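## Task

Place the jar marked TRIS 0.1 M on the shelving unit that holds the labelled containers, on the fourth shelf up from the floor. It must end upright with its entire base resting on that shelf, and the other labelled containers must stay where they were. It fails if any labelled container reaches the floor, or if the jar topples or is left leaning.

## Robot and tools

Robot: a LinearBot. It has an omnidirectional wheeled base, a column about 1.7 m tall, and a carriage that slides up and down it (lift_m). The carriage holds two identical six-joint arms, left and right, each ending in a two-finger gripper. The arm bases sit about 0.57 m + lift_m above the floor. Parts of the carriage extend about 0.15 m below that. A hand can reach 0.78 m from its shoulder but only about 0.38 m below its arm base. The hand is roughly 0.16 m long and 0.1 m wide (0.14 m when open). Parked arm joints 1-6: 0, 0.05, 0.05, 1.45, 0, 0. Cameras: carriage_camera is fixed and looks forward about 20 degrees down. left_wrist_camera and right_wrist_camera look out past the fingertips. Images are 672x504.

Frames: the base frame has its origin on the floor under the base centre, with x forward, y left, z up, in metres. left_hand and right_hand report the midpoint between the finger pads in this frame. quat_wxyz gives hand orientation: the hand's z runs along the fingers, and its y is the opening direction. base_odometry is relative to the base's pose at scene start and counts wheel turns only, so it includes slip and drift. Heading is in rad, left positive.

Tool move. Every argument except cameras belongs to one action. An action contains base, joints, or both.
- base: an object holding exactly one key, a relative offset from where the base last measured itself. translate_m is forward (+) or back, -2 to 2 m. strafe_m is left (+) or right, -2 to 2 m. rotate_rad turns in place, counter-clockwise (+), -6.3 to 6.3 rad.
- joints: an object with absolute targets, keyed by joint name. Any subset may be given and both arms can go in one object. lift_m ranges 0 to 1 m. Per arm (prefix left_ or right_):
  joint1_rad, -2.617 to 3.054, turns the arm about vertical, 0 forward, + left.
  joint2_rad, 0 to 3.141, is the shoulder: 0 points the upper arm back and level, 1.57 up, 3.14 forward and level.
  joint3_rad, 0 to 3.141, is the elbow: 0 folded, 3.14 straight.
  joint4_rad, -1.57 to 1.57, is wrist pitch; + lifts the fingertips.
  joint5_rad, -1.57 to 1.57, is wrist yaw; + swings the tips to the RIGHT.
  joint6_rad, -2.094 to 2.094, is hand roll; + is clockwise viewed from the forearm.
  gripper_m, 0 to 0.093, is the pad gap in m.
  Tolerances for "done": lift 0.004, j1 0.02, j2 0.105, j3 0.06, j4 0.04, j5 0.025, j6 0.02, gripper 0.004.
- speeds: optional caps for this action only. translate_m and strafe_m 0.02-0.5 m/s, rotate_rad 0.05-1.57 rad/s, lift_m 0.08-0.25 m/s. The defaults are the maximums.
- min_time_s: 0.1-8 s. This is the shortest time each arm or gripper motion may take. Use it for smoother, straighter hand paths.
- cameras: a list from carriage_camera, left_wrist_camera, right_wrist_camera, or all. Omitted means all; [] means none.
All motions start together. An action lasts at most 15 s, and base moves time out at 14 s. An unknown key makes the call invalid. An out-of-range value gets it refused, and then later robot calls in the same reply are skipped.

Other tools: wait(seconds 0-10, cameras) lets the scene run and returns the state. zoom_image(camera, region [x0,y0,x1,y1] pixels, at most 504x504) enlarges part of that camera's latest image. read_manual returns only licence text. finished_scene(scene 1-3) ends the current scene permanently, and the job must already be satisfied. Scene 1 is practice and may be skipped.

Result lines: joint_positions; left_hand/right_hand; base_odometry; motor_effort as % of max, with the peak in brackets; joint torques; gripper readings; and temperatures once they change. A line named "move" reads done or the worst status. base_status and joint_status can be done, off_target (stopped short and may still push), contact_stop or time_out (old target dropped and held in place), not_followed (the self-collision check blocked an arm, while its gripper still moves), or limit_stop_at_motor_heat. on_its_own lists uncommanded behaviour, and "held at" there is a target. "pictures" gives the image order. Images can lag the state slightly. Joints you leave out may keep pushing toward earlier targets.

Practical cautions:
- Hand readings drift at long reach, and the true hand usually sits lower. About 1 kg makes a level hand sag 7-25 cm.
- A gripper holding an object reads up to 0.005 m narrower than the object. A reading of 0.000-0.002 means it closed on nothing. To release, command a gap well above the current reading.
- The base stops on wheel contact but ignores the arms, so a drive can bend an arm. If stuck, back off about 0.2 m the way you came.
- The lift may not sense a hand resting on something. If lift effort keeps dropping while lowering, a hand is resting on something.
- Arms have no contact stop. They keep pressing, and they snap to target once freed.
- Keep the arms from hitting or pressing on each other, because a hard press ends the scene. If blocked by the check, send one arm its own readings with joint1 turned away, then do the other.
- Tipping risk rises with a high carriage, outstretched or loaded arms, pushing, and abrupt stops. Watch the images for lean.
- Arms held out heat up even while you think. A MOTOR HOT line appears at 75 °C. At 100 °C that arm goes limp for 30-60 s. Park arms to cool them.
- Avoid dropping jars, releasing them while moving, slamming, hard knocks, and shoving shelves or containers. Never let a labelled container fall to the floor.

Each tool is called in YAML: its name, and indented under it one key for each argument.

## Session

move:

Scene clock: 0.00 s.
Joint torques (N m): no reading
base_odometry: x=+0.000 y=+0.000 heading=+0.000
base_status: not commanded
joint_positions: lift_m=+0.300 left_joint1_rad=-0.006 left_joint2_rad=+0.038 left_joint3_rad=+0.065 left_joint4_rad=+1.421 left_joint5_rad=+0.004 left_joint6_rad=+0.018 left_gripper_m=+0.09396 right_joint1_rad=+0.015 right_joint2_rad=+0.037 right_joint3_rad=+0.033 right_joint4_rad=+1.408 right_joint5_rad=+0.030 right_joint6_rad=+0.028 right_gripper_m=+0.09396
joint_status: not commanded
motor_effort: lift_m=+38 drive_wheels=-3
left_hand: x=+0.2546 y=+0.3099 z=+1.3211 quat_wxyz=(+0.998, +0.003, +0.062, +0.006) (m; base frame)
right_hand: x=+0.2674 y=-0.3153 z=+1.3117 quat_wxyz=(+0.996, +0.015, +0.084, +0.020) (m; base frame)
pictures: carriage_camera, left_wrist_camera, right_wrist_camera
camera_calibration:
carriage_camera: T_world_to_cam=[[-0.0639136, -0.997492, -0.0304054, 0.0499768], [-0.298547, 0.0481838, -0.953178, 1.28644], [0.952252, -0.0518436, -0.300878, 0.248054], [0, 0, 0, 1]] pos_world=[0.151047, 0.000725986, 1.30236]
left_wrist_camera: T_world_to_cam=[[0.0757519, -0.997111, -0.00556519, 0.304339], [0.742458, 0.0601294, -0.667188, 0.680689], [0.665596, 0.0464089, 0.744868, -1.04845], [0, 0, 0, 1]] pos_world=[0.169403, 0.311187, 1.2368]
right_wrist_camera: T_world_to_cam=[[0.0399473, -0.999008, 0.0196691, -0.346683], [0.687336, 0.0131862, -0.72622, 0.774855], [0.72524, 0.0425298, 0.687181, -0.958237], [0, 0, 0, 1]] pos_world=[0.176216, -0.315803, 1.22802]

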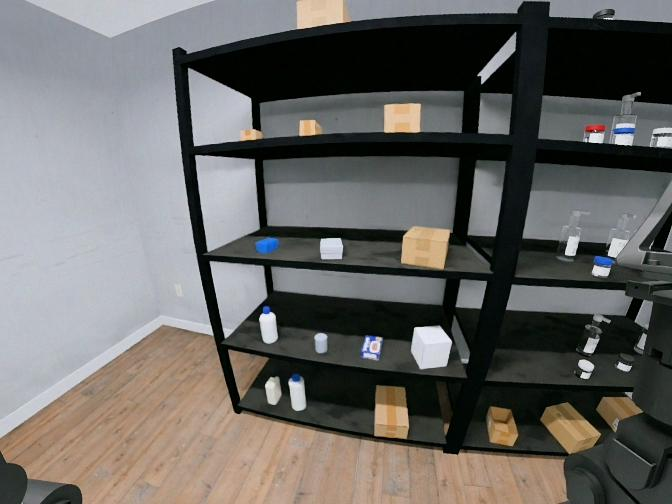

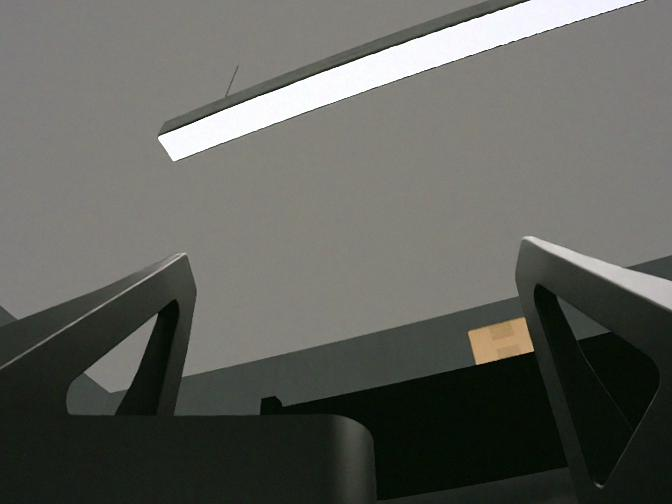

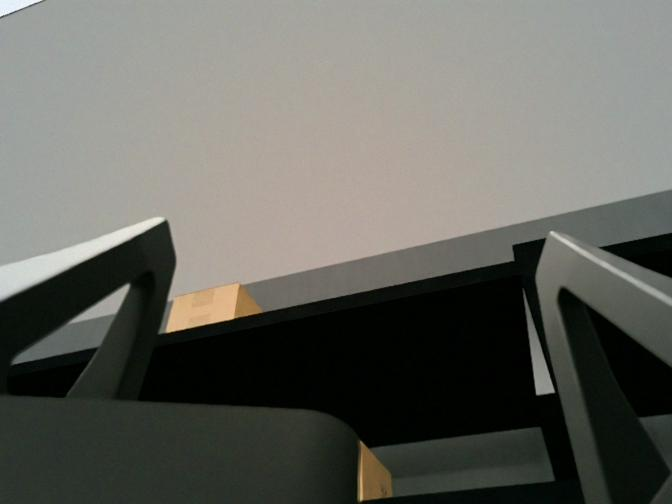

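move:
  base: {"rotate_rad": -0.7}
  cameras: ["carriage_camera"]

zoom_image:
  camera: "carriage_camera"
  region: [100, 0, 600, 500]

move:
  base: {"rotate_rad": -1.2}
  cameras: ["carriage_camera"]

zoom_image:
  camera: "carriage_camera"
  region: [100, 0, 600, 500]

move:
  base: {"rotate_rad": -1.4}
  cameras: ["carriage_camera"]

zoom_image:
  camera: "carriage_camera"
  region: [100, 0, 600, 500]

move:
  base: {"rotate_rad": -1.4}
  cameras: ["carriage_camera"]

zoom_image:
  camera: "carriage_camera"
  region: [100, 0, 600, 500]

Scene clock: 3.10 s.
move: done
base_status: done
motor_effort: lift_m=+37(40) drive_wheels=+5(13)
pictures: carriage_camera
camera_calibration:
carriage_camera: T_world_to_cam=[[-0.0639136, -0.997492, -0.0304054, 0.0499768], [-0.298547, 0.0481838, -0.953178, 1.28644], [0.952252, -0.0518436, -0.300878, 0.248054], [0, 0, 0, 1]]

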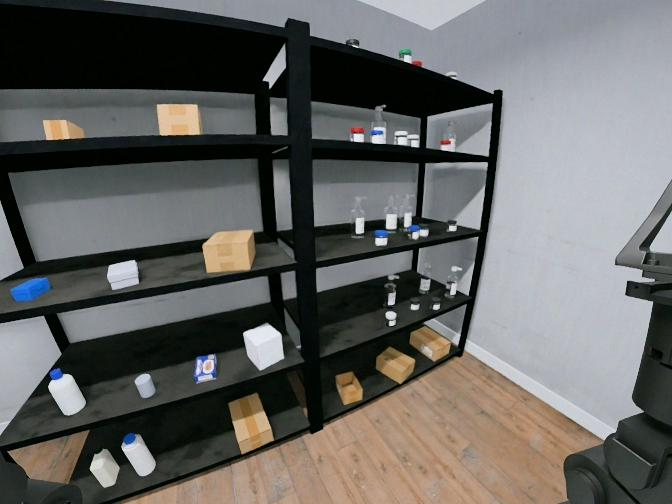

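Scaled by 1.008 from the camera's 672x504 image, which has a finer 960x720 frame.

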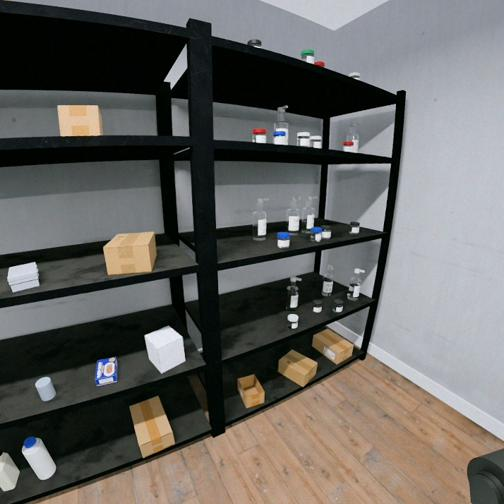

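Scene clock: 5.93 s.
move: done
base_status: done
motor_effort: lift_m=+39(40) drive_wheels=+4(12)
pictures: carriage_camera
camera_calibration:
carriage_camera: T_world_to_cam=[[-0.0639136, -0.997492, -0.0304054, 0.0499768], [-0.298547, 0.0481838, -0.953178, 1.28644], [0.952252, -0.0518436, -0.300878, 0.248054], [0, 0, 0, 1]]

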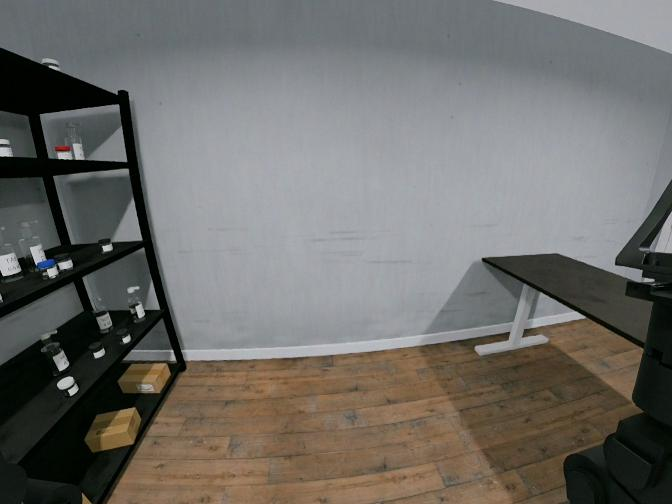

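Scaled by 1.008 from the camera's 672x504 image, which has a finer 960x720 frame.

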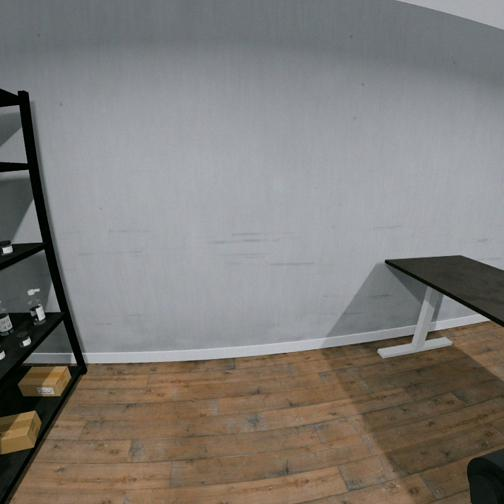

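Scene clock: 8.97 s.
move: done
base_status: done
motor_effort: lift_m=+37(41) drive_wheels=+4(12)
pictures: carriage_camera
camera_calibration:
carriage_camera: T_world_to_cam=[[-0.0639136, -0.997492, -0.0304054, 0.0499768], [-0.298547, 0.0481838, -0.953178, 1.28644], [0.952252, -0.0518436, -0.300878, 0.248054], [0, 0, 0, 1]]

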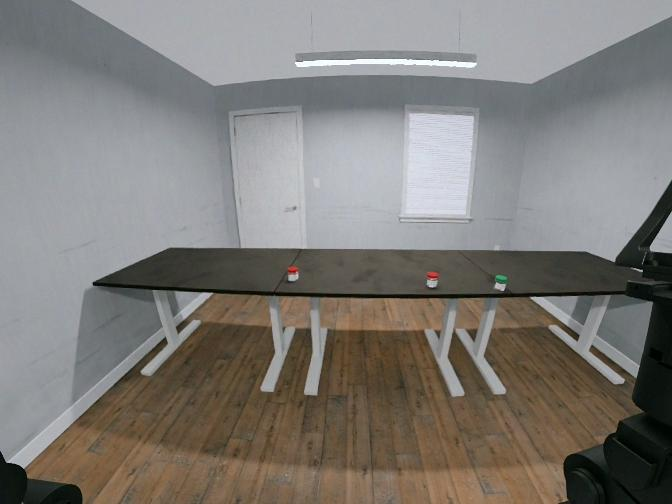

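Scaled by 1.008 from the camera's 672x504 image, which has a finer 960x720 frame.

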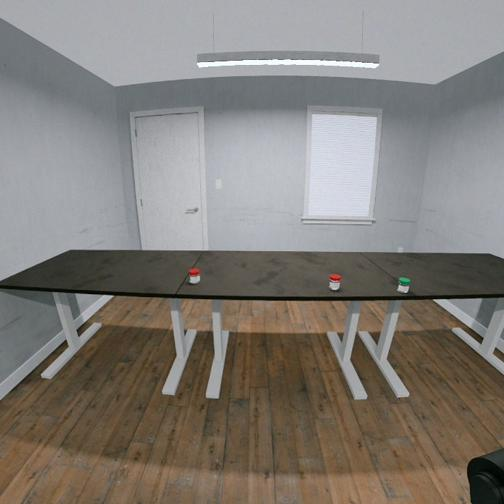

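Scene clock: 12.00 s.
Joint torques (N m): left_arm=[0.49 4.23 6.5 -0.15 -0.13 -0.16] | right_arm=[-0.36 3.33 7.71 0.02 0.03 0.02]
move: done
base_odometry: x=+0.000 y=+0.000 heading=+1.585
base_status: done
joint_positions: lift_m=+0.300 left_joint1_rad=-0.006 left_joint2_rad=+0.038 left_joint3_rad=+0.065 left_joint4_rad=+1.420 left_joint5_rad=+0.004 left_joint6_rad=+0.018 left_gripper_m=+0.09398 right_joint1_rad=+0.015 right_joint2_rad=+0.037 right_joint3_rad=+0.033 right_joint4_rad=+1.408 right_joint5_rad=+0.030 right_joint6_rad=+0.028 right_gripper_m=+0.09398
motor_effort: lift_m=+37(39) drive_wheels=+4(12)
left_hand: x=+0.2549 y=+0.3099 z=+1.3211 quat_wxyz=(+0.998, +0.003, +0.062, +0.006) (m; base frame)
right_hand: x=+0.2674 y=-0.3153 z=+1.3117 quat_wxyz=(+0.996, +0.015, +0.084, +0.020) (m; base frame)
pictures: carriage_camera
camera_calibration:
carriage_camera: T_world_to_cam=[[-0.0639136, -0.997492, -0.0304054, 0.0499768], [-0.298547, 0.0481838, -0.953178, 1.28644], [0.952252, -0.0518436, -0.300878, 0.248054], [0, 0, 0, 1]]

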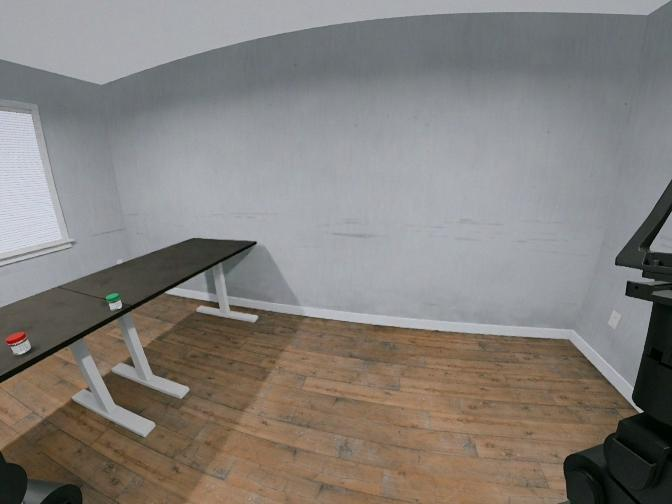

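Scaled by 1.008 from the camera's 672x504 image, which has a finer 960x720 frame.

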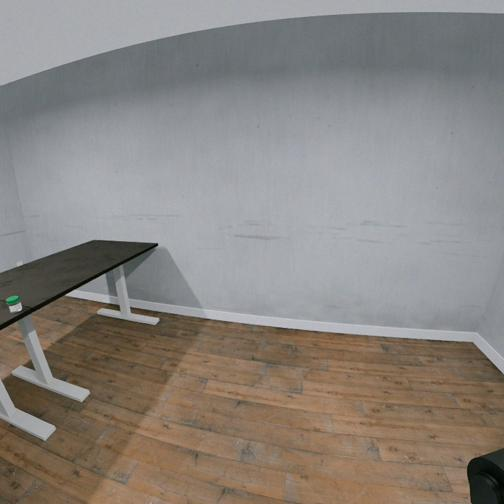

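move:
  base: {"rotate_rad": 1.45}
  cameras: ["carriage_camera"]

zoom_image:
  camera: "carriage_camera"
  region: [260, 240, 360, 315]

zoom_image:
  camera: "carriage_camera"
  region: [420, 240, 540, 330]

Scene clock: 15.67 s.
Joint torques (N m): left_arm=[0.44 4.22 6.6 -0.21 -0.14 -0.1] | right_arm=[-0.46 3.36 7.68 0.03 0 0.01]
move: done
base_odometry: x=+0.000 y=+0.000 heading=+3.034
base_status: done
joint_positions: lift_m=+0.300 left_joint1_rad=-0.006 left_joint2_rad=+0.038 left_joint3_rad=+0.065 left_joint4_rad=+1.420 left_joint5_rad=+0.004 left_joint6_rad=+0.018 left_gripper_m=+0.09398 right_joint1_rad=+0.015 right_joint2_rad=+0.037 right_joint3_rad=+0.033 right_joint4_rad=+1.406 right_joint5_rad=+0.030 right_joint6_rad=+0.028 right_gripper_m=+0.09398
motor_effort: lift_m=+38(40) drive_wheels=+4(20)
left_hand: x=+0.2549 y=+0.3099 z=+1.3211 quat_wxyz=(+0.998, +0.003, +0.062, +0.006) (m; base frame)
right_hand: x=+0.2678 y=-0.3152 z=+1.3116 quat_wxyz=(+0.996, +0.015, +0.084, +0.020) (m; base frame)
pictures: carriage_camera
camera_calibration:
carriage_camera: T_world_to_cam=[[-0.0639136, -0.997492, -0.0304054, 0.0499768], [-0.298547, 0.0481838, -0.953178, 1.28644], [0.952252, -0.0518436, -0.300878, 0.248054], [0, 0, 0, 1]]

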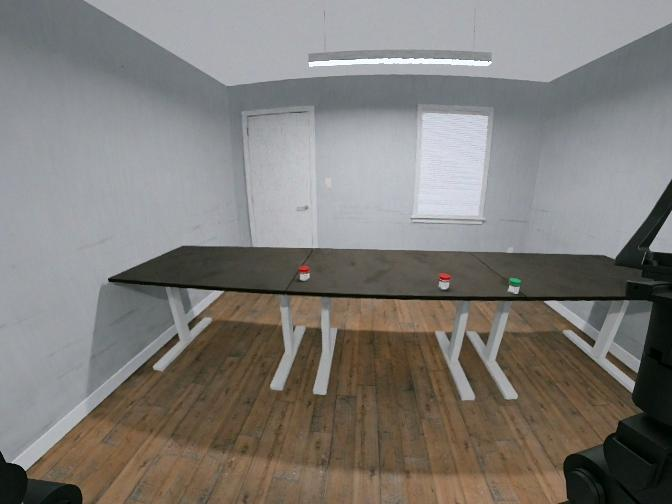

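Scaled by 5.040 from the camera's 672x504 image, which has a finer 960x720 frame.

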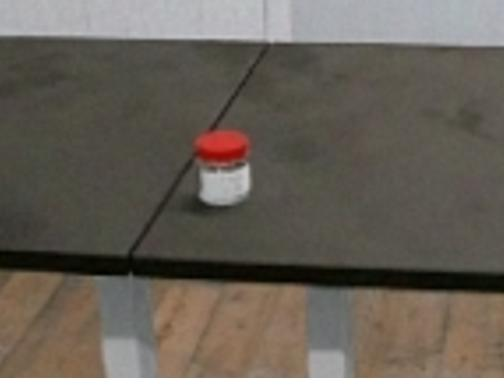

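Scaled by 4.200 from the camera's 672x504 image, which has a finer 960x720 frame.

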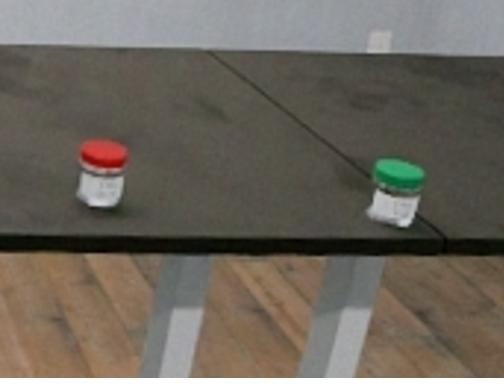

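move:
  base: {"translate_m": 0.45}
  cameras: ["carriage_camera"]

zoom_image:
  camera: "carriage_camera"
  region: [230, 260, 330, 335]

zoom_image:
  camera: "carriage_camera"
  region: [450, 260, 610, 380]

Scene clock: 19.23 s.
Joint torques (N m): left_arm=[0.31 4.19 6.37 -0.12 -0.15 -0.11] | right_arm=[-0.35 3.43 7.75 -0.02 0.01 0.01]
move: done
base_odometry: x=-0.447 y=+0.048 heading=+3.035
base_status: done
joint_positions: lift_m=+0.300 left_joint1_rad=-0.006 left_joint2_rad=+0.038 left_joint3_rad=+0.065 left_joint4_rad=+1.419 left_joint5_rad=+0.004 left_joint6_rad=+0.018 left_gripper_m=+0.09398 right_joint1_rad=+0.015 right_joint2_rad=+0.037 right_joint3_rad=+0.033 right_joint4_rad=+1.406 right_joint5_rad=+0.030 right_joint6_rad=+0.028 right_gripper_m=+0.09398
motor_effort: lift_m=+38(39) drive_wheels=-7(19)
left_hand: x=+0.2552 y=+0.3099 z=+1.3211 quat_wxyz=(+0.998, +0.003, +0.063, +0.006) (m; base frame)
right_hand: x=+0.2679 y=-0.3152 z=+1.3116 quat_wxyz=(+0.996, +0.015, +0.085, +0.020) (m; base frame)
pictures: carriage_camera
camera_calibration:
carriage_camera: T_world_to_cam=[[-0.0639136, -0.997492, -0.0304054, 0.0499768], [-0.298547, 0.0481838, -0.953178, 1.28644], [0.952252, -0.0518436, -0.300878, 0.248054], [0, 0, 0, 1]]

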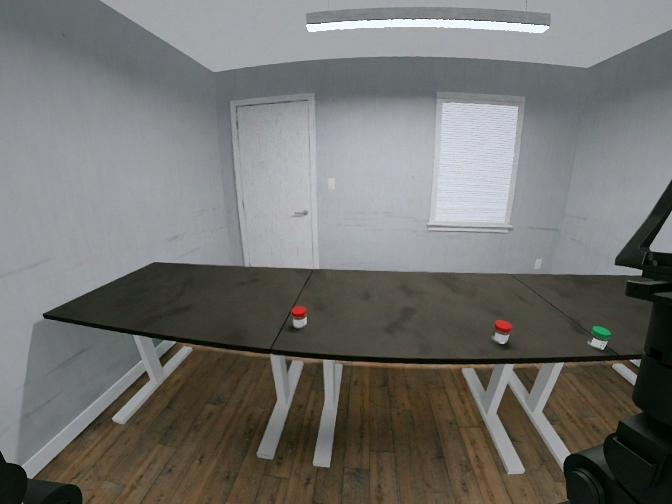

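Scaled by 5.040 from the camera's 672x504 image, which has a finer 960x720 frame.

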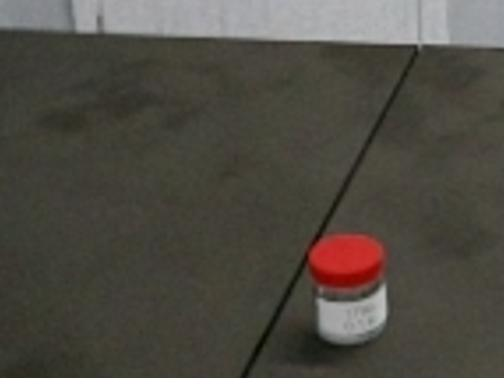

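Scaled by 3.150 from the camera's 672x504 image, which has a finer 960x720 frame.

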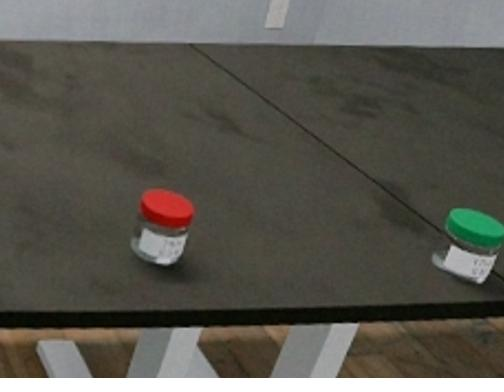

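move:
  base: {"strafe_m": -0.2}
  cameras: []

move:
  base: {"translate_m": 0.2}
  cameras: ["carriage_camera"]

zoom_image:
  camera: "carriage_camera"
  region: [100, 330, 220, 420]

zoom_image:
  camera: "carriage_camera"
  region: [380, 320, 540, 440]

Scene clock: 23.40 s.
move: done
base_status: done
motor_effort: lift_m=+37(40) drive_wheels=-3(11)
pictures: none

Scene clock: 25.83 s.
Joint torques (N m): left_arm=[0.18 4.12 6.61 -0.11 -0.19 -0.13] | right_arm=[-0.47 3.36 7.68 0.01 -0.02 0.04]
move: done
base_odometry: x=-0.625 y=+0.268 heading=+3.035
base_status: done
joint_positions: lift_m=+0.300 left_joint1_rad=-0.005 left_joint2_rad=+0.038 left_joint3_rad=+0.065 left_joint4_rad=+1.418 left_joint5_rad=+0.004 left_joint6_rad=+0.018 left_gripper_m=+0.09398 right_joint1_rad=+0.015 right_joint2_rad=+0.037 right_joint3_rad=+0.033 right_joint4_rad=+1.404 right_joint5_rad=+0.030 right_joint6_rad=+0.028 right_gripper_m=+0.09398
motor_effort: lift_m=+38(40) drive_wheels=-4(11)
left_hand: x=+0.2553 y=+0.3099 z=+1.3210 quat_wxyz=(+0.998, +0.003, +0.063, +0.006) (m; base frame)
right_hand: x=+0.2682 y=-0.3152 z=+1.3115 quat_wxyz=(+0.996, +0.015, +0.085, +0.020) (m; base frame)
pictures: carriage_camera
camera_calibration:
carriage_camera: T_world_to_cam=[[-0.0639136, -0.997492, -0.0304054, 0.0499768], [-0.298547, 0.0481838, -0.953178, 1.28644], [0.952252, -0.0518436, -0.300878, 0.248054], [0, 0, 0, 1]]

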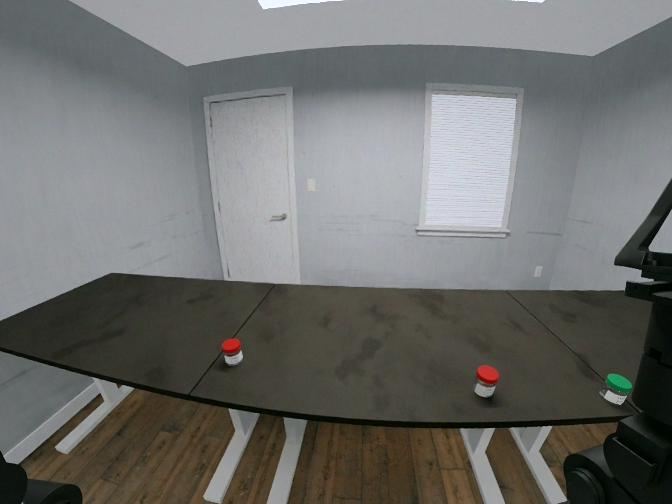

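Scaled by 4.200 from the camera's 672x504 image, which has a finer 960x720 frame.

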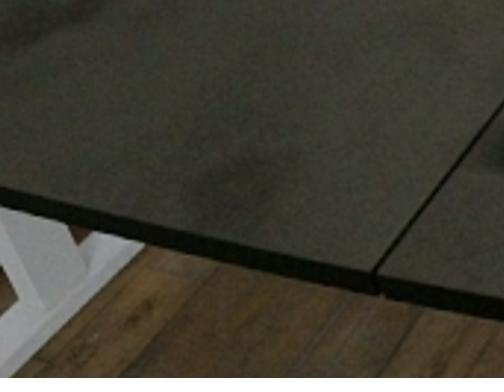

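Scaled by 3.150 from the camera's 672x504 image, which has a finer 960x720 frame.

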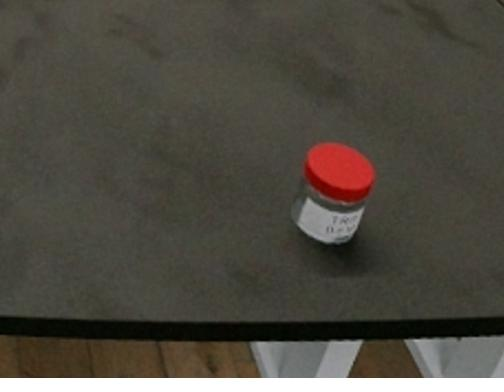

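zoom_image:
  camera: "carriage_camera"
  region: [210, 330, 254, 374]

zoom_image:
  camera: "carriage_camera"
  region: [464, 362, 508, 406]

zoom_image:
  camera: "carriage_camera"
  region: [596, 370, 640, 414]

Scaled by 11.455 from the camera's 672x504 image, which has a finer 960x720 frame.

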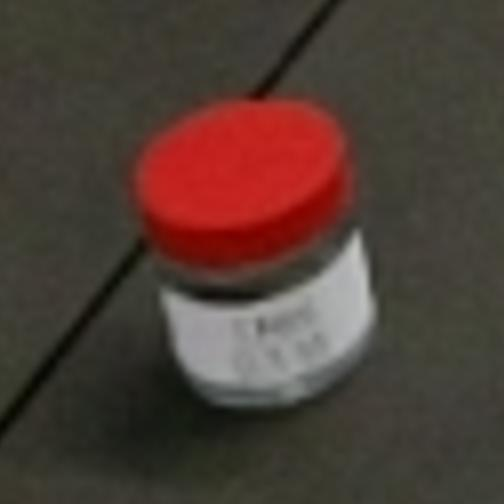

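Scaled by 11.455 from the camera's 672x504 image, which has a finer 960x720 frame.

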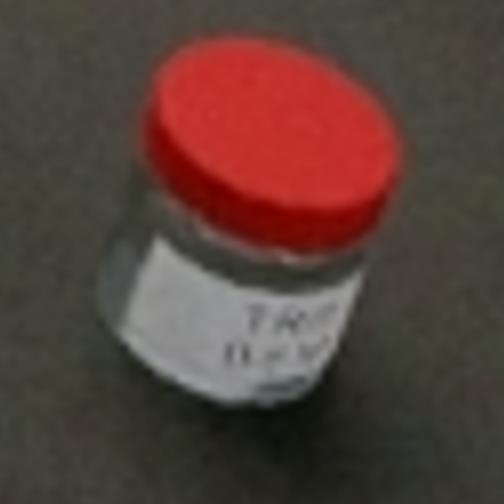

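Scaled by 11.455 from the camera's 672x504 image, which has a finer 960x720 frame.

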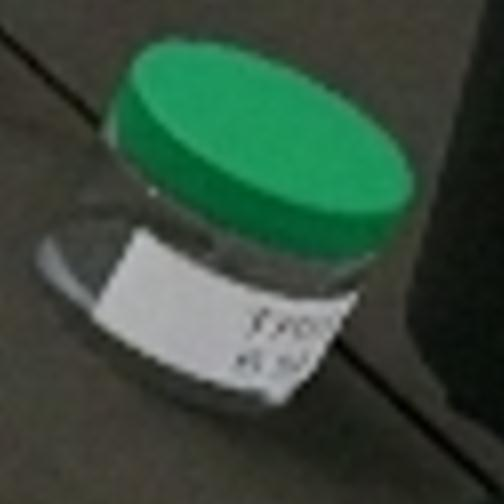

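move:
  joints: {"lift_m":0.55}
  cameras: []

move:
  joints: {"left_joint1_rad":0,"left_joint2_rad":2.603,"left_joint3_rad":0.722,"left_joint4_rad":1.531,"left_joint5_rad":0,"left_joint6_rad":0,"left_gripper_m":0.093}
  min_time_s: 2.5
  cameras: ["carriage_camera","left_wrist_camera"]

move:
  joints: {"lift_m":0.4}
  cameras: ["carriage_camera","left_wrist_camera"]

Scene clock: 29.43 s.
move: done
joint_status: all done
motor_effort: lift_m=+40(50) drive_wheels=-4(4)
pictures: none

Scene clock: 32.23 s.
move: done
joint_status: all done
motor_effort: lift_m=+39(41) drive_wheels=-4(4)
pictures: carriage_camera, left_wrist_camera
camera_calibration:
carriage_camera: T_world_to_cam=[[-0.0639136, -0.997492, -0.0304054, 0.0575739], [-0.298547, 0.0481838, -0.953178, 1.5246], [0.952252, -0.0518436, -0.300878, 0.323232], [0, 0, 0, 1]]
left_wrist_camera: T_world_to_cam=[[-0.0255847, -0.997274, -0.0692102, 0.404549], [-0.81574, 0.0608467, -0.57521, 1.15322], [0.577853, 0.0417409, -0.815073, 0.5701], [0, 0, 0, 1]]

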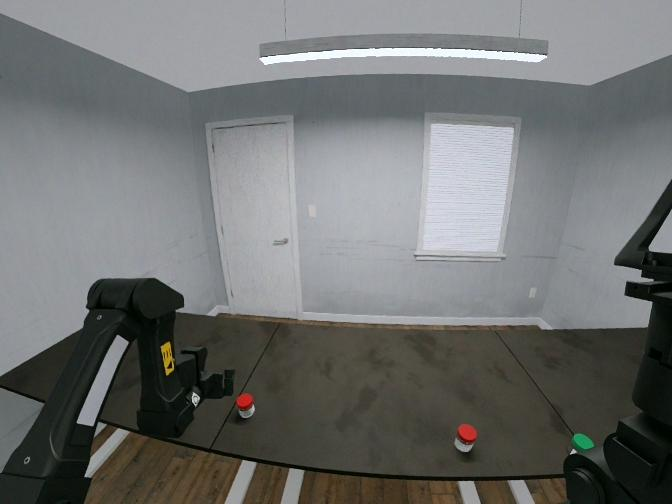

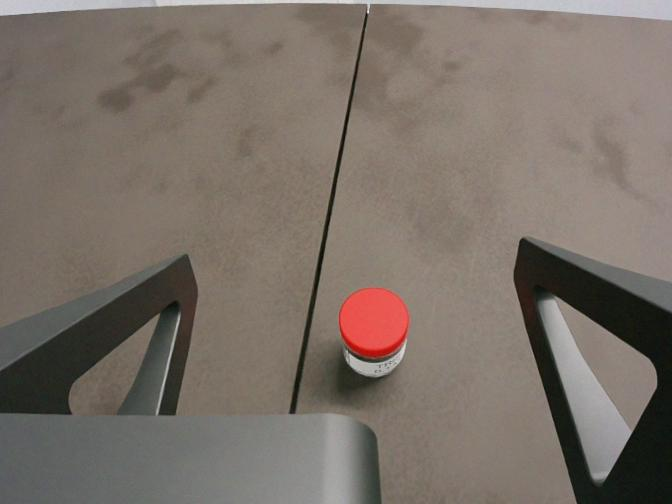

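Scene clock: 33.37 s.
Joint torques (N m): left_arm=[0.96 -9.21 2.3 2.77 -0.13 -0.19] | right_arm=[-0.38 3.36 7.66 0.03 0.01 0.02]
move: done
base_odometry: x=-0.625 y=+0.268 heading=+3.035
joint_positions: lift_m=+0.400 left_joint1_rad=-0.005 left_joint2_rad=+2.593 left_joint3_rad=+0.716 left_joint4_rad=+1.533 left_joint5_rad=+0.004 left_joint6_rad=+0.008 left_gripper_m=+0.09308 right_joint1_rad=+0.015 right_joint2_rad=+0.037 right_joint3_rad=+0.033 right_joint4_rad=+1.404 right_joint5_rad=+0.030 right_joint6_rad=+0.028 right_gripper_m=+0.09398
joint_status: all done
motor_effort: lift_m=+33(36) drive_wheels=-4(4)
left_hand: x=+0.6848 y=+0.3076 z=+0.9037 quat_wxyz=(+0.575, +0.006, +0.818, -0.001) (m; base frame)
right_hand: x=+0.2682 y=-0.3152 z=+1.4118 quat_wxyz=(+0.996, +0.015, +0.085, +0.020) (m; base frame)
pictures: carriage_camera, left_wrist_camera
camera_calibration:
carriage_camera: T_world_to_cam=[[-0.0639136, -0.997492, -0.0304054, 0.053026], [-0.298547, 0.0481838, -0.953178, 1.38203], [0.952252, -0.0518436, -0.300878, 0.278227], [0, 0, 0, 1]]
left_wrist_camera: T_world_to_cam=[[-0.0250641, -0.997331, -0.0685707, 0.393222], [-0.813559, 0.0602101, -0.578356, 1.06824], [0.580942, 0.0412904, -0.812897, 0.443574], [0, 0, 0, 1]]

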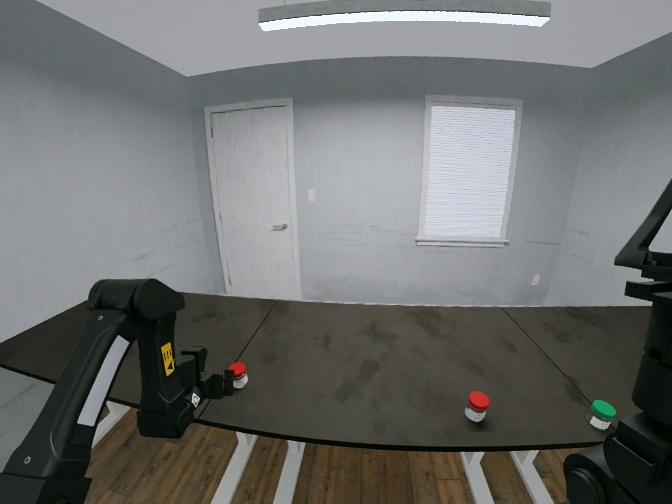

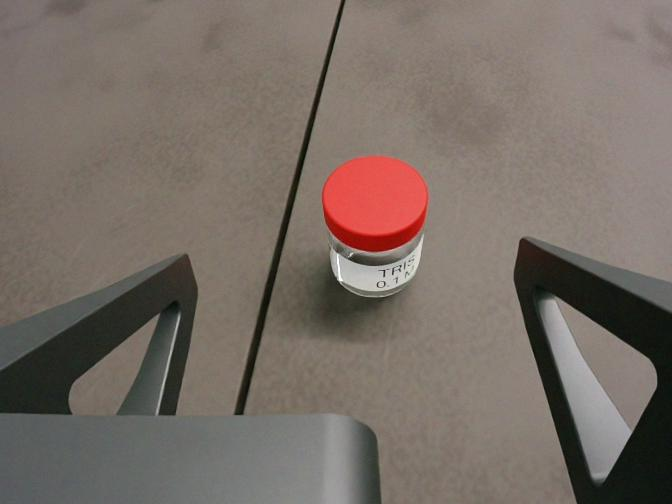

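move:
  joints: {"lift_m":0.305,"left_joint1_rad":-0.02}
  cameras: []

move:
  joints: {"left_joint2_rad":2.729,"left_joint3_rad":1.229,"left_joint4_rad":1.15}
  min_time_s: 2
  cameras: ["carriage_camera","left_wrist_camera"]

Scene clock: 36.03 s.
move: done
joint_status: all done
motor_effort: lift_m=+35(36) drive_wheels=-4(4)
pictures: none

Scene clock: 38.33 s.
Joint torques (N m): left_arm=[-0.25 -10.71 5.23 2.58 -0.2 -0.19] | right_arm=[-0.46 3.32 7.54 0.05 0.02 0]
move: done
base_odometry: x=-0.625 y=+0.268 heading=+3.035
joint_positions: lift_m=+0.305 left_joint1_rad=-0.015 left_joint2_rad=+2.704 left_joint3_rad=+1.214 left_joint4_rad=+1.173 left_joint5_rad=+0.004 left_joint6_rad=+0.008 left_gripper_m=+0.09308 right_joint1_rad=+0.015 right_joint2_rad=+0.037 right_joint3_rad=+0.033 right_joint4_rad=+1.404 right_joint5_rad=+0.030 right_joint6_rad=+0.028 right_gripper_m=+0.09398
joint_status: all done
motor_effort: lift_m=+34(37) drive_wheels=+2(4)
left_hand: x=+0.7973 y=+0.3016 z=+0.8020 quat_wxyz=(+0.587, +0.010, +0.810, -0.004) (m; base frame)
right_hand: x=+0.2682 y=-0.3152 z=+1.3168 quat_wxyz=(+0.996, +0.015, +0.085, +0.020) (m; base frame)
pictures: carriage_camera, left_wrist_camera
camera_calibration:
carriage_camera: T_world_to_cam=[[-0.0639136, -0.997492, -0.0304054, 0.0501362], [-0.298547, 0.0481838, -0.953178, 1.29143], [0.952252, -0.0518436, -0.300878, 0.249631], [0, 0, 0, 1]]
left_wrist_camera: T_world_to_cam=[[-0.0326312, -0.997076, -0.0691014, 0.389409], [-0.796301, 0.0677189, -0.601098, 1.10354], [0.604019, 0.035411, -0.796183, 0.265759], [0, 0, 0, 1]]

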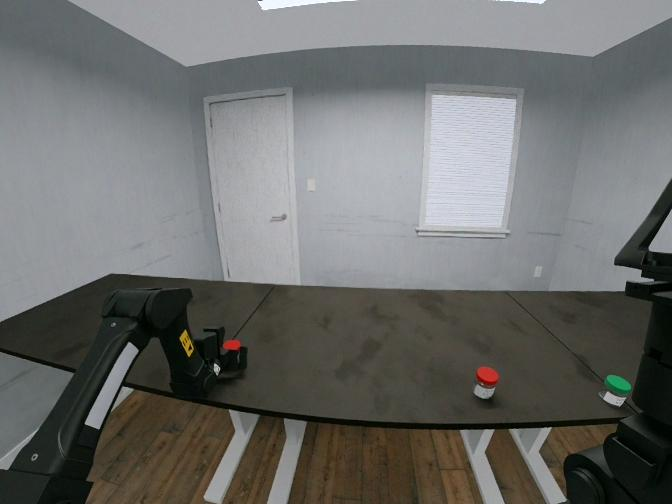

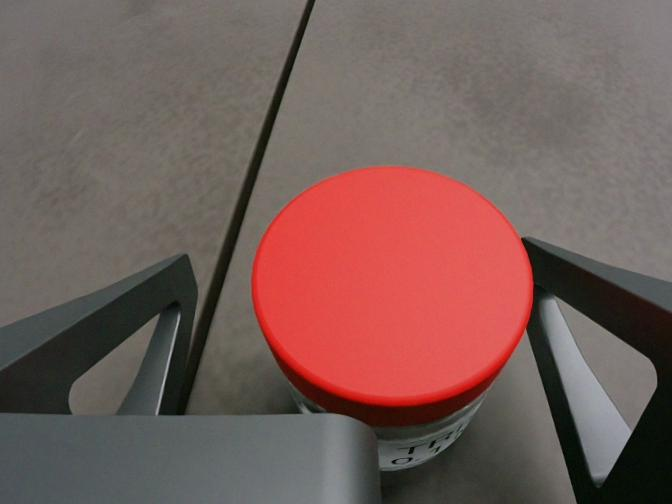

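move:
  joints: {"left_joint1_rad":-0.038}
  cameras: []

move:
  joints: {"lift_m":0.29}
  cameras: ["left_wrist_camera"]

move:
  joints: {"left_gripper_m":0.05}
  min_time_s: 2
  cameras: ["carriage_camera","left_wrist_camera"]

Scene clock: 39.57 s.
move: done
joint_status: all done
motor_effort: lift_m=+35(36) drive_wheels=+2(2)
pictures: none

Scene clock: 40.43 s.
move: done
joint_status: all done
motor_effort: lift_m=+34(35) drive_wheels=+2(5)
pictures: left_wrist_camera
camera_calibration:
left_wrist_camera: T_world_to_cam=[[-0.0541747, -0.996163, -0.0687269, 0.392854], [-0.806751, 0.0842241, -0.584858, 1.07974], [0.588402, 0.023761, -0.808219, 0.274282], [0, 0, 0, 1]]

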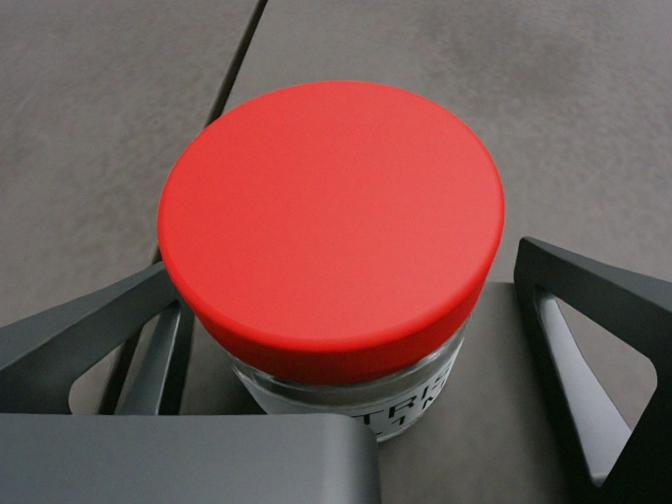

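Scene clock: 42.70 s.
Joint torques (N m): left_arm=[0.02 -11.49 5.03 2.65 -0.24 -0.17] | right_arm=[-0.44 3.45 7.72 0.05 0 0.04]
move: off_target
base_odometry: x=-0.625 y=+0.268 heading=+3.035
joint_positions: lift_m=+0.290 left_joint1_rad=-0.035 left_joint2_rad=+2.715 left_joint3_rad=+1.220 left_joint4_rad=+1.159 left_joint5_rad=+0.004 left_joint6_rad=+0.007 left_gripper_m=+0.05413 right_joint1_rad=+0.015 right_joint2_rad=+0.037 right_joint3_rad=+0.033 right_joint4_rad=+1.404 right_joint5_rad=+0.030 right_joint6_rad=+0.028 right_gripper_m=+0.09398
joint_status: left_gripper_m off_target (ended at +0.05415, target +0.05000)
motor_effort: lift_m=+35(36) drive_wheels=+2(2)
left_hand: x=+0.7953 y=+0.2901 z=+0.7791 quat_wxyz=(+0.579, +0.018, +0.815, -0.010) (m; base frame)
right_hand: x=+0.2682 y=-0.3152 z=+1.3018 quat_wxyz=(+0.996, +0.015, +0.085, +0.020) (m; base frame)
pictures: carriage_camera, left_wrist_camera
camera_calibration:
carriage_camera: T_world_to_cam=[[-0.0639136, -0.997492, -0.0304054, 0.0496814], [-0.298547, 0.0481838, -0.953178, 1.27718], [0.952252, -0.0518436, -0.300878, 0.245131], [0, 0, 0, 1]]
left_wrist_camera: T_world_to_cam=[[-0.0539257, -0.996226, -0.0680085, 0.392114], [-0.806789, 0.0836, -0.584895, 1.07998], [0.588373, 0.0233276, -0.808253, 0.274457], [0, 0, 0, 1]]

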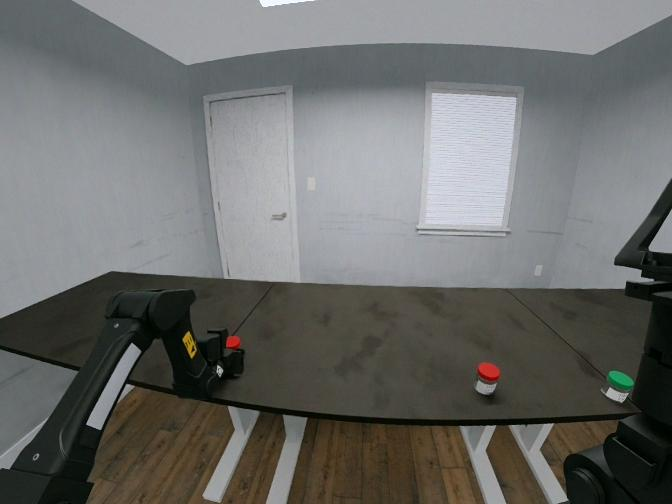

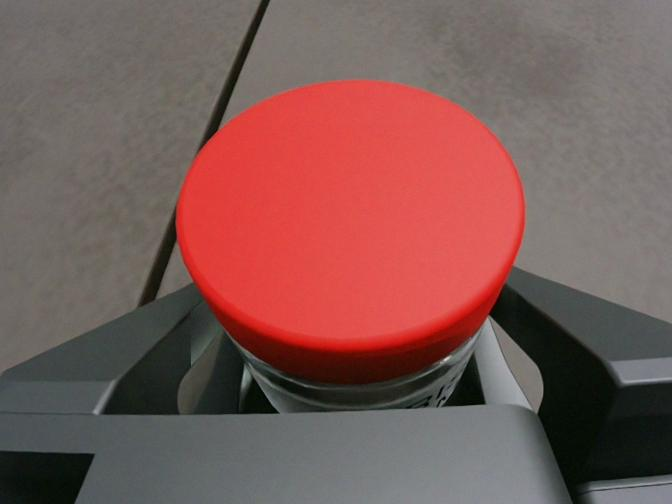

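move:
  joints: {"lift_m":0.45}
  cameras: ["left_wrist_camera"]

move:
  base: {"translate_m": -0.6}
  joints: {"left_joint1_rad":0,"left_joint2_rad":2.603,"left_joint3_rad":0.722,"left_joint4_rad":1.531}
  min_time_s: 2
  speeds: {"translate_m":0.3}
  cameras: []

move:
  base: {"rotate_rad": 2.6}
  joints: {"lift_m":0.6}
  speeds: {"rotate_rad":1.0}
  cameras: ["carriage_camera","left_wrist_camera"]

Scene clock: 44.67 s.
move: done
joint_status: all done
motor_effort: lift_m=+39(49) drive_wheels=-4(4)
pictures: left_wrist_camera
camera_calibration:
left_wrist_camera: T_world_to_cam=[[-0.0556822, -0.996165, -0.0674936, 0.403192], [-0.821678, 0.0841223, -0.563709, 1.15731], [0.567225, 0.0240695, -0.823211, 0.428674], [0, 0, 0, 1]]

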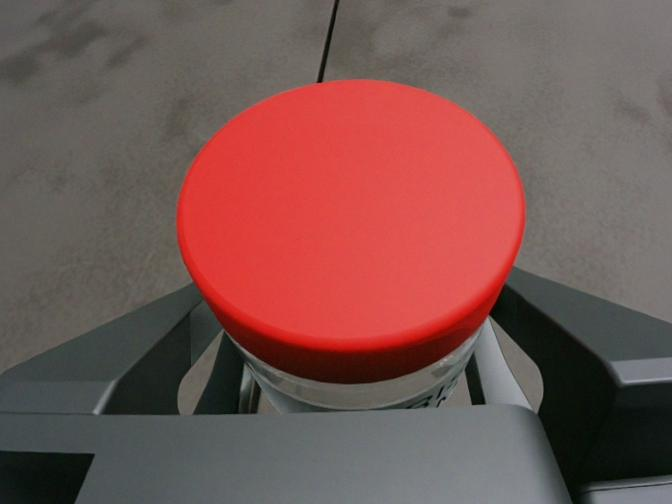

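Scene clock: 48.37 s.
move: done
base_status: done
joint_status: all done
motor_effort: lift_m=+40(42) drive_wheels=-3(19)
pictures: none

Scene clock: 52.50 s.
Joint torques (N m): left_arm=[0.18 -11.28 1.51 2.74 -0.19 -0.17] | right_arm=[-0.4 3.41 7.73 0.05 -0.01 0.03]
move: done
base_odometry: x=-0.029 y=+0.204 heading=-0.649
base_status: done
joint_positions: lift_m=+0.600 left_joint1_rad=+0.003 left_joint2_rad=+2.621 left_joint3_rad=+0.724 left_joint4_rad=+1.526 left_joint5_rad=+0.004 left_joint6_rad=+0.007 left_gripper_m=+0.05413 right_joint1_rad=+0.015 right_joint2_rad=+0.037 right_joint3_rad=+0.033 right_joint4_rad=+1.405 right_joint5_rad=+0.030 right_joint6_rad=+0.028 right_gripper_m=+0.09400
joint_status: all done
motor_effort: lift_m=+39(51) drive_wheels=+4(13)
left_hand: x=+0.6813 y=+0.3115 z=+1.0911 quat_wxyz=(+0.564, +0.003, +0.826, +0.001) (m; base frame)
right_hand: x=+0.2680 y=-0.3152 z=+1.6114 quat_wxyz=(+0.996, +0.015, +0.085, +0.020) (m; base frame)
pictures: carriage_camera, left_wrist_camera
camera_calibration:
carriage_camera: T_world_to_cam=[[-0.0639136, -0.997492, -0.0304054, 0.0590942], [-0.298547, 0.0481838, -0.953178, 1.57226], [0.952252, -0.0518436, -0.300878, 0.338276], [0, 0, 0, 1]]
left_wrist_camera: T_world_to_cam=[[-0.0179122, -0.997563, -0.0674392, 0.403852], [-0.829434, 0.0524901, -0.556133, 1.16246], [0.558317, 0.0459748, -0.828353, 0.628636], [0, 0, 0, 1]]

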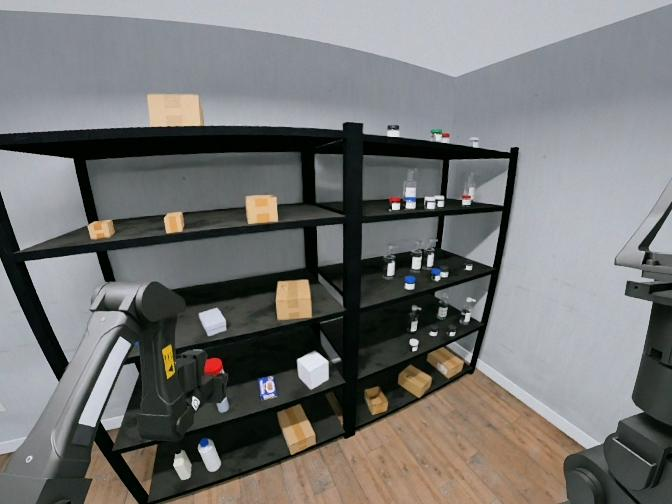

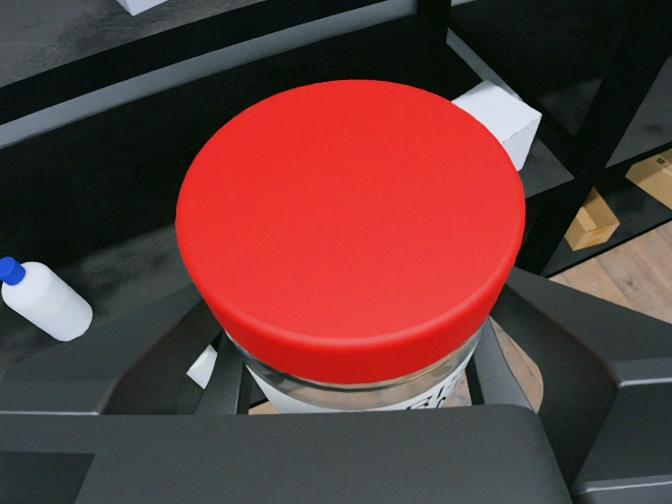

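move:
  base: {"rotate_rad": 0.54}
  joints: {"lift_m":0.75}
  cameras: []

move:
  base: {"strafe_m": -0.8}
  speeds: {"strafe_m":0.35}
  cameras: ["carriage_camera"]

zoom_image:
  camera: "carriage_camera"
  region: [300, 150, 550, 340]

Scene clock: 55.33 s.
move: done
base_status: done
joint_status: all done
motor_effort: lift_m=+38(51) drive_wheels=+5(13)
pictures: none

Scene clock: 59.50 s.
Joint torques (N m): left_arm=[0.35 -11.38 1.37 2.81 -0.2 -0.21] | right_arm=[-0.47 3.36 7.65 0.04 0.01 0.05]
move: done
base_odometry: x=-0.115 y=-0.591 heading=-0.108
base_status: done
joint_positions: lift_m=+0.750 left_joint1_rad=+0.001 left_joint2_rad=+2.621 left_joint3_rad=+0.724 left_joint4_rad=+1.525 left_joint5_rad=+0.001 left_joint6_rad=+0.007 left_gripper_m=+0.05412 right_joint1_rad=+0.015 right_joint2_rad=+0.037 right_joint3_rad=+0.033 right_joint4_rad=+1.405 right_joint5_rad=+0.030 right_joint6_rad=+0.028 right_gripper_m=+0.09400
motor_effort: lift_m=+40(42) drive_wheels=-6(18)
left_hand: x=+0.6812 y=+0.3109 z=+1.2410 quat_wxyz=(+0.564, +0.003, +0.826, +0.002) (m; base frame)
right_hand: x=+0.2680 y=-0.3152 z=+1.7614 quat_wxyz=(+0.996, +0.015, +0.085, +0.020) (m; base frame)
pictures: carriage_camera
camera_calibration:
carriage_camera: T_world_to_cam=[[-0.0639136, -0.997492, -0.0304054, 0.0636547], [-0.298547, 0.0481838, -0.953178, 1.71523], [0.952252, -0.0518436, -0.300878, 0.383404], [0, 0, 0, 1]]

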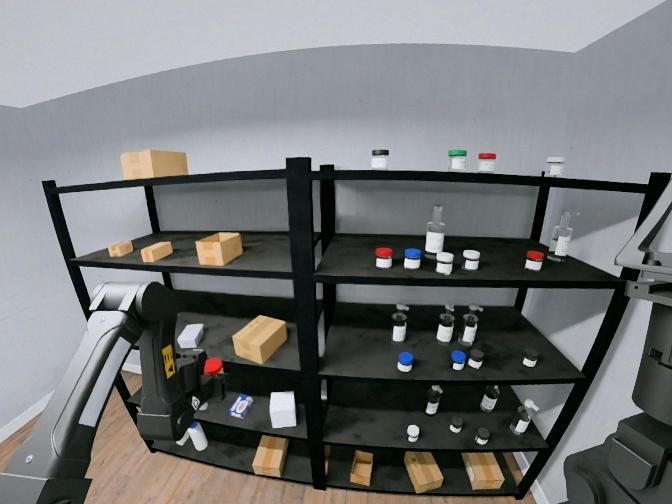

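Scaled by 2.016 from the camera's 672x504 image, which has a finer 960x720 frame.

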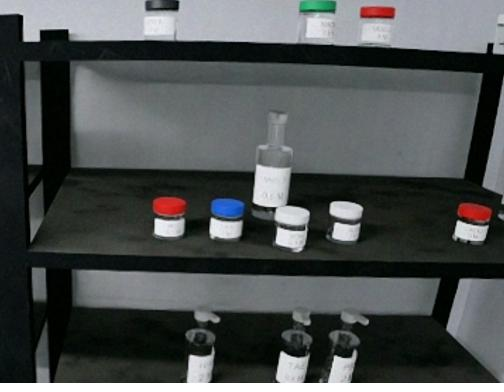

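move:
  joints: {"lift_m":0.97}
  cameras: ["carriage_camera"]

zoom_image:
  camera: "carriage_camera"
  region: [300, 250, 550, 440]

Scene clock: 62.63 s.
Joint torques (N m): left_arm=[0.31 -11.59 1.48 2.9 -0.2 -0.22] | right_arm=[-0.31 3.29 7.64 0.06 0.01 0.01]
move: done
base_odometry: x=-0.115 y=-0.591 heading=-0.108
joint_positions: lift_m=+0.970 left_joint1_rad=+0.001 left_joint2_rad=+2.620 left_joint3_rad=+0.724 left_joint4_rad=+1.523 left_joint5_rad=+0.001 left_joint6_rad=+0.007 left_gripper_m=+0.05412 right_joint1_rad=+0.015 right_joint2_rad=+0.037 right_joint3_rad=+0.033 right_joint4_rad=+1.405 right_joint5_rad=+0.030 right_joint6_rad=+0.028 right_gripper_m=+0.09400
joint_status: all done
motor_effort: lift_m=+39(49) drive_wheels=-6(6)
left_hand: x=+0.6812 y=+0.3109 z=+1.4608 quat_wxyz=(+0.563, +0.003, +0.826, +0.002) (m; base frame)
right_hand: x=+0.2680 y=-0.3152 z=+1.9815 quat_wxyz=(+0.996, +0.015, +0.085, +0.020) (m; base frame)
pictures: carriage_camera
camera_calibration:
carriage_camera: T_world_to_cam=[[-0.0639136, -0.997492, -0.0304054, 0.0703453], [-0.298547, 0.0481838, -0.953178, 1.92497], [0.952252, -0.0518436, -0.300878, 0.449612], [0, 0, 0, 1]]

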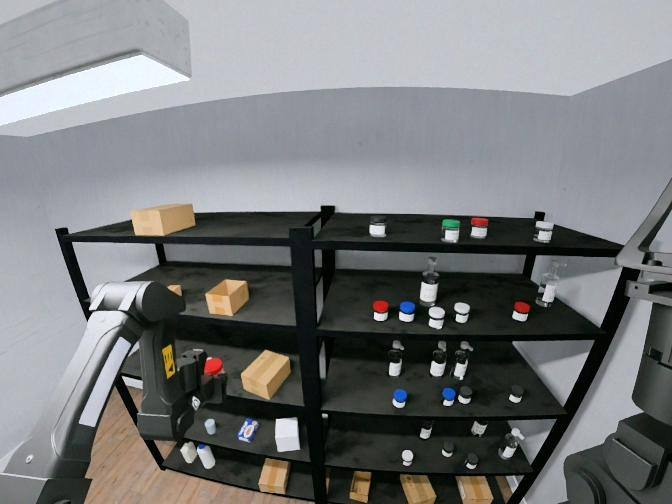

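Scaled by 2.016 from the camera's 672x504 image, which has a finer 960x720 frame.

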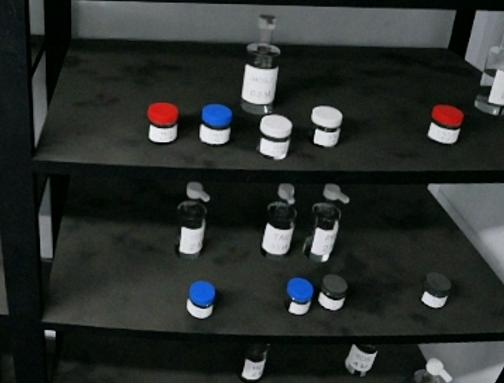

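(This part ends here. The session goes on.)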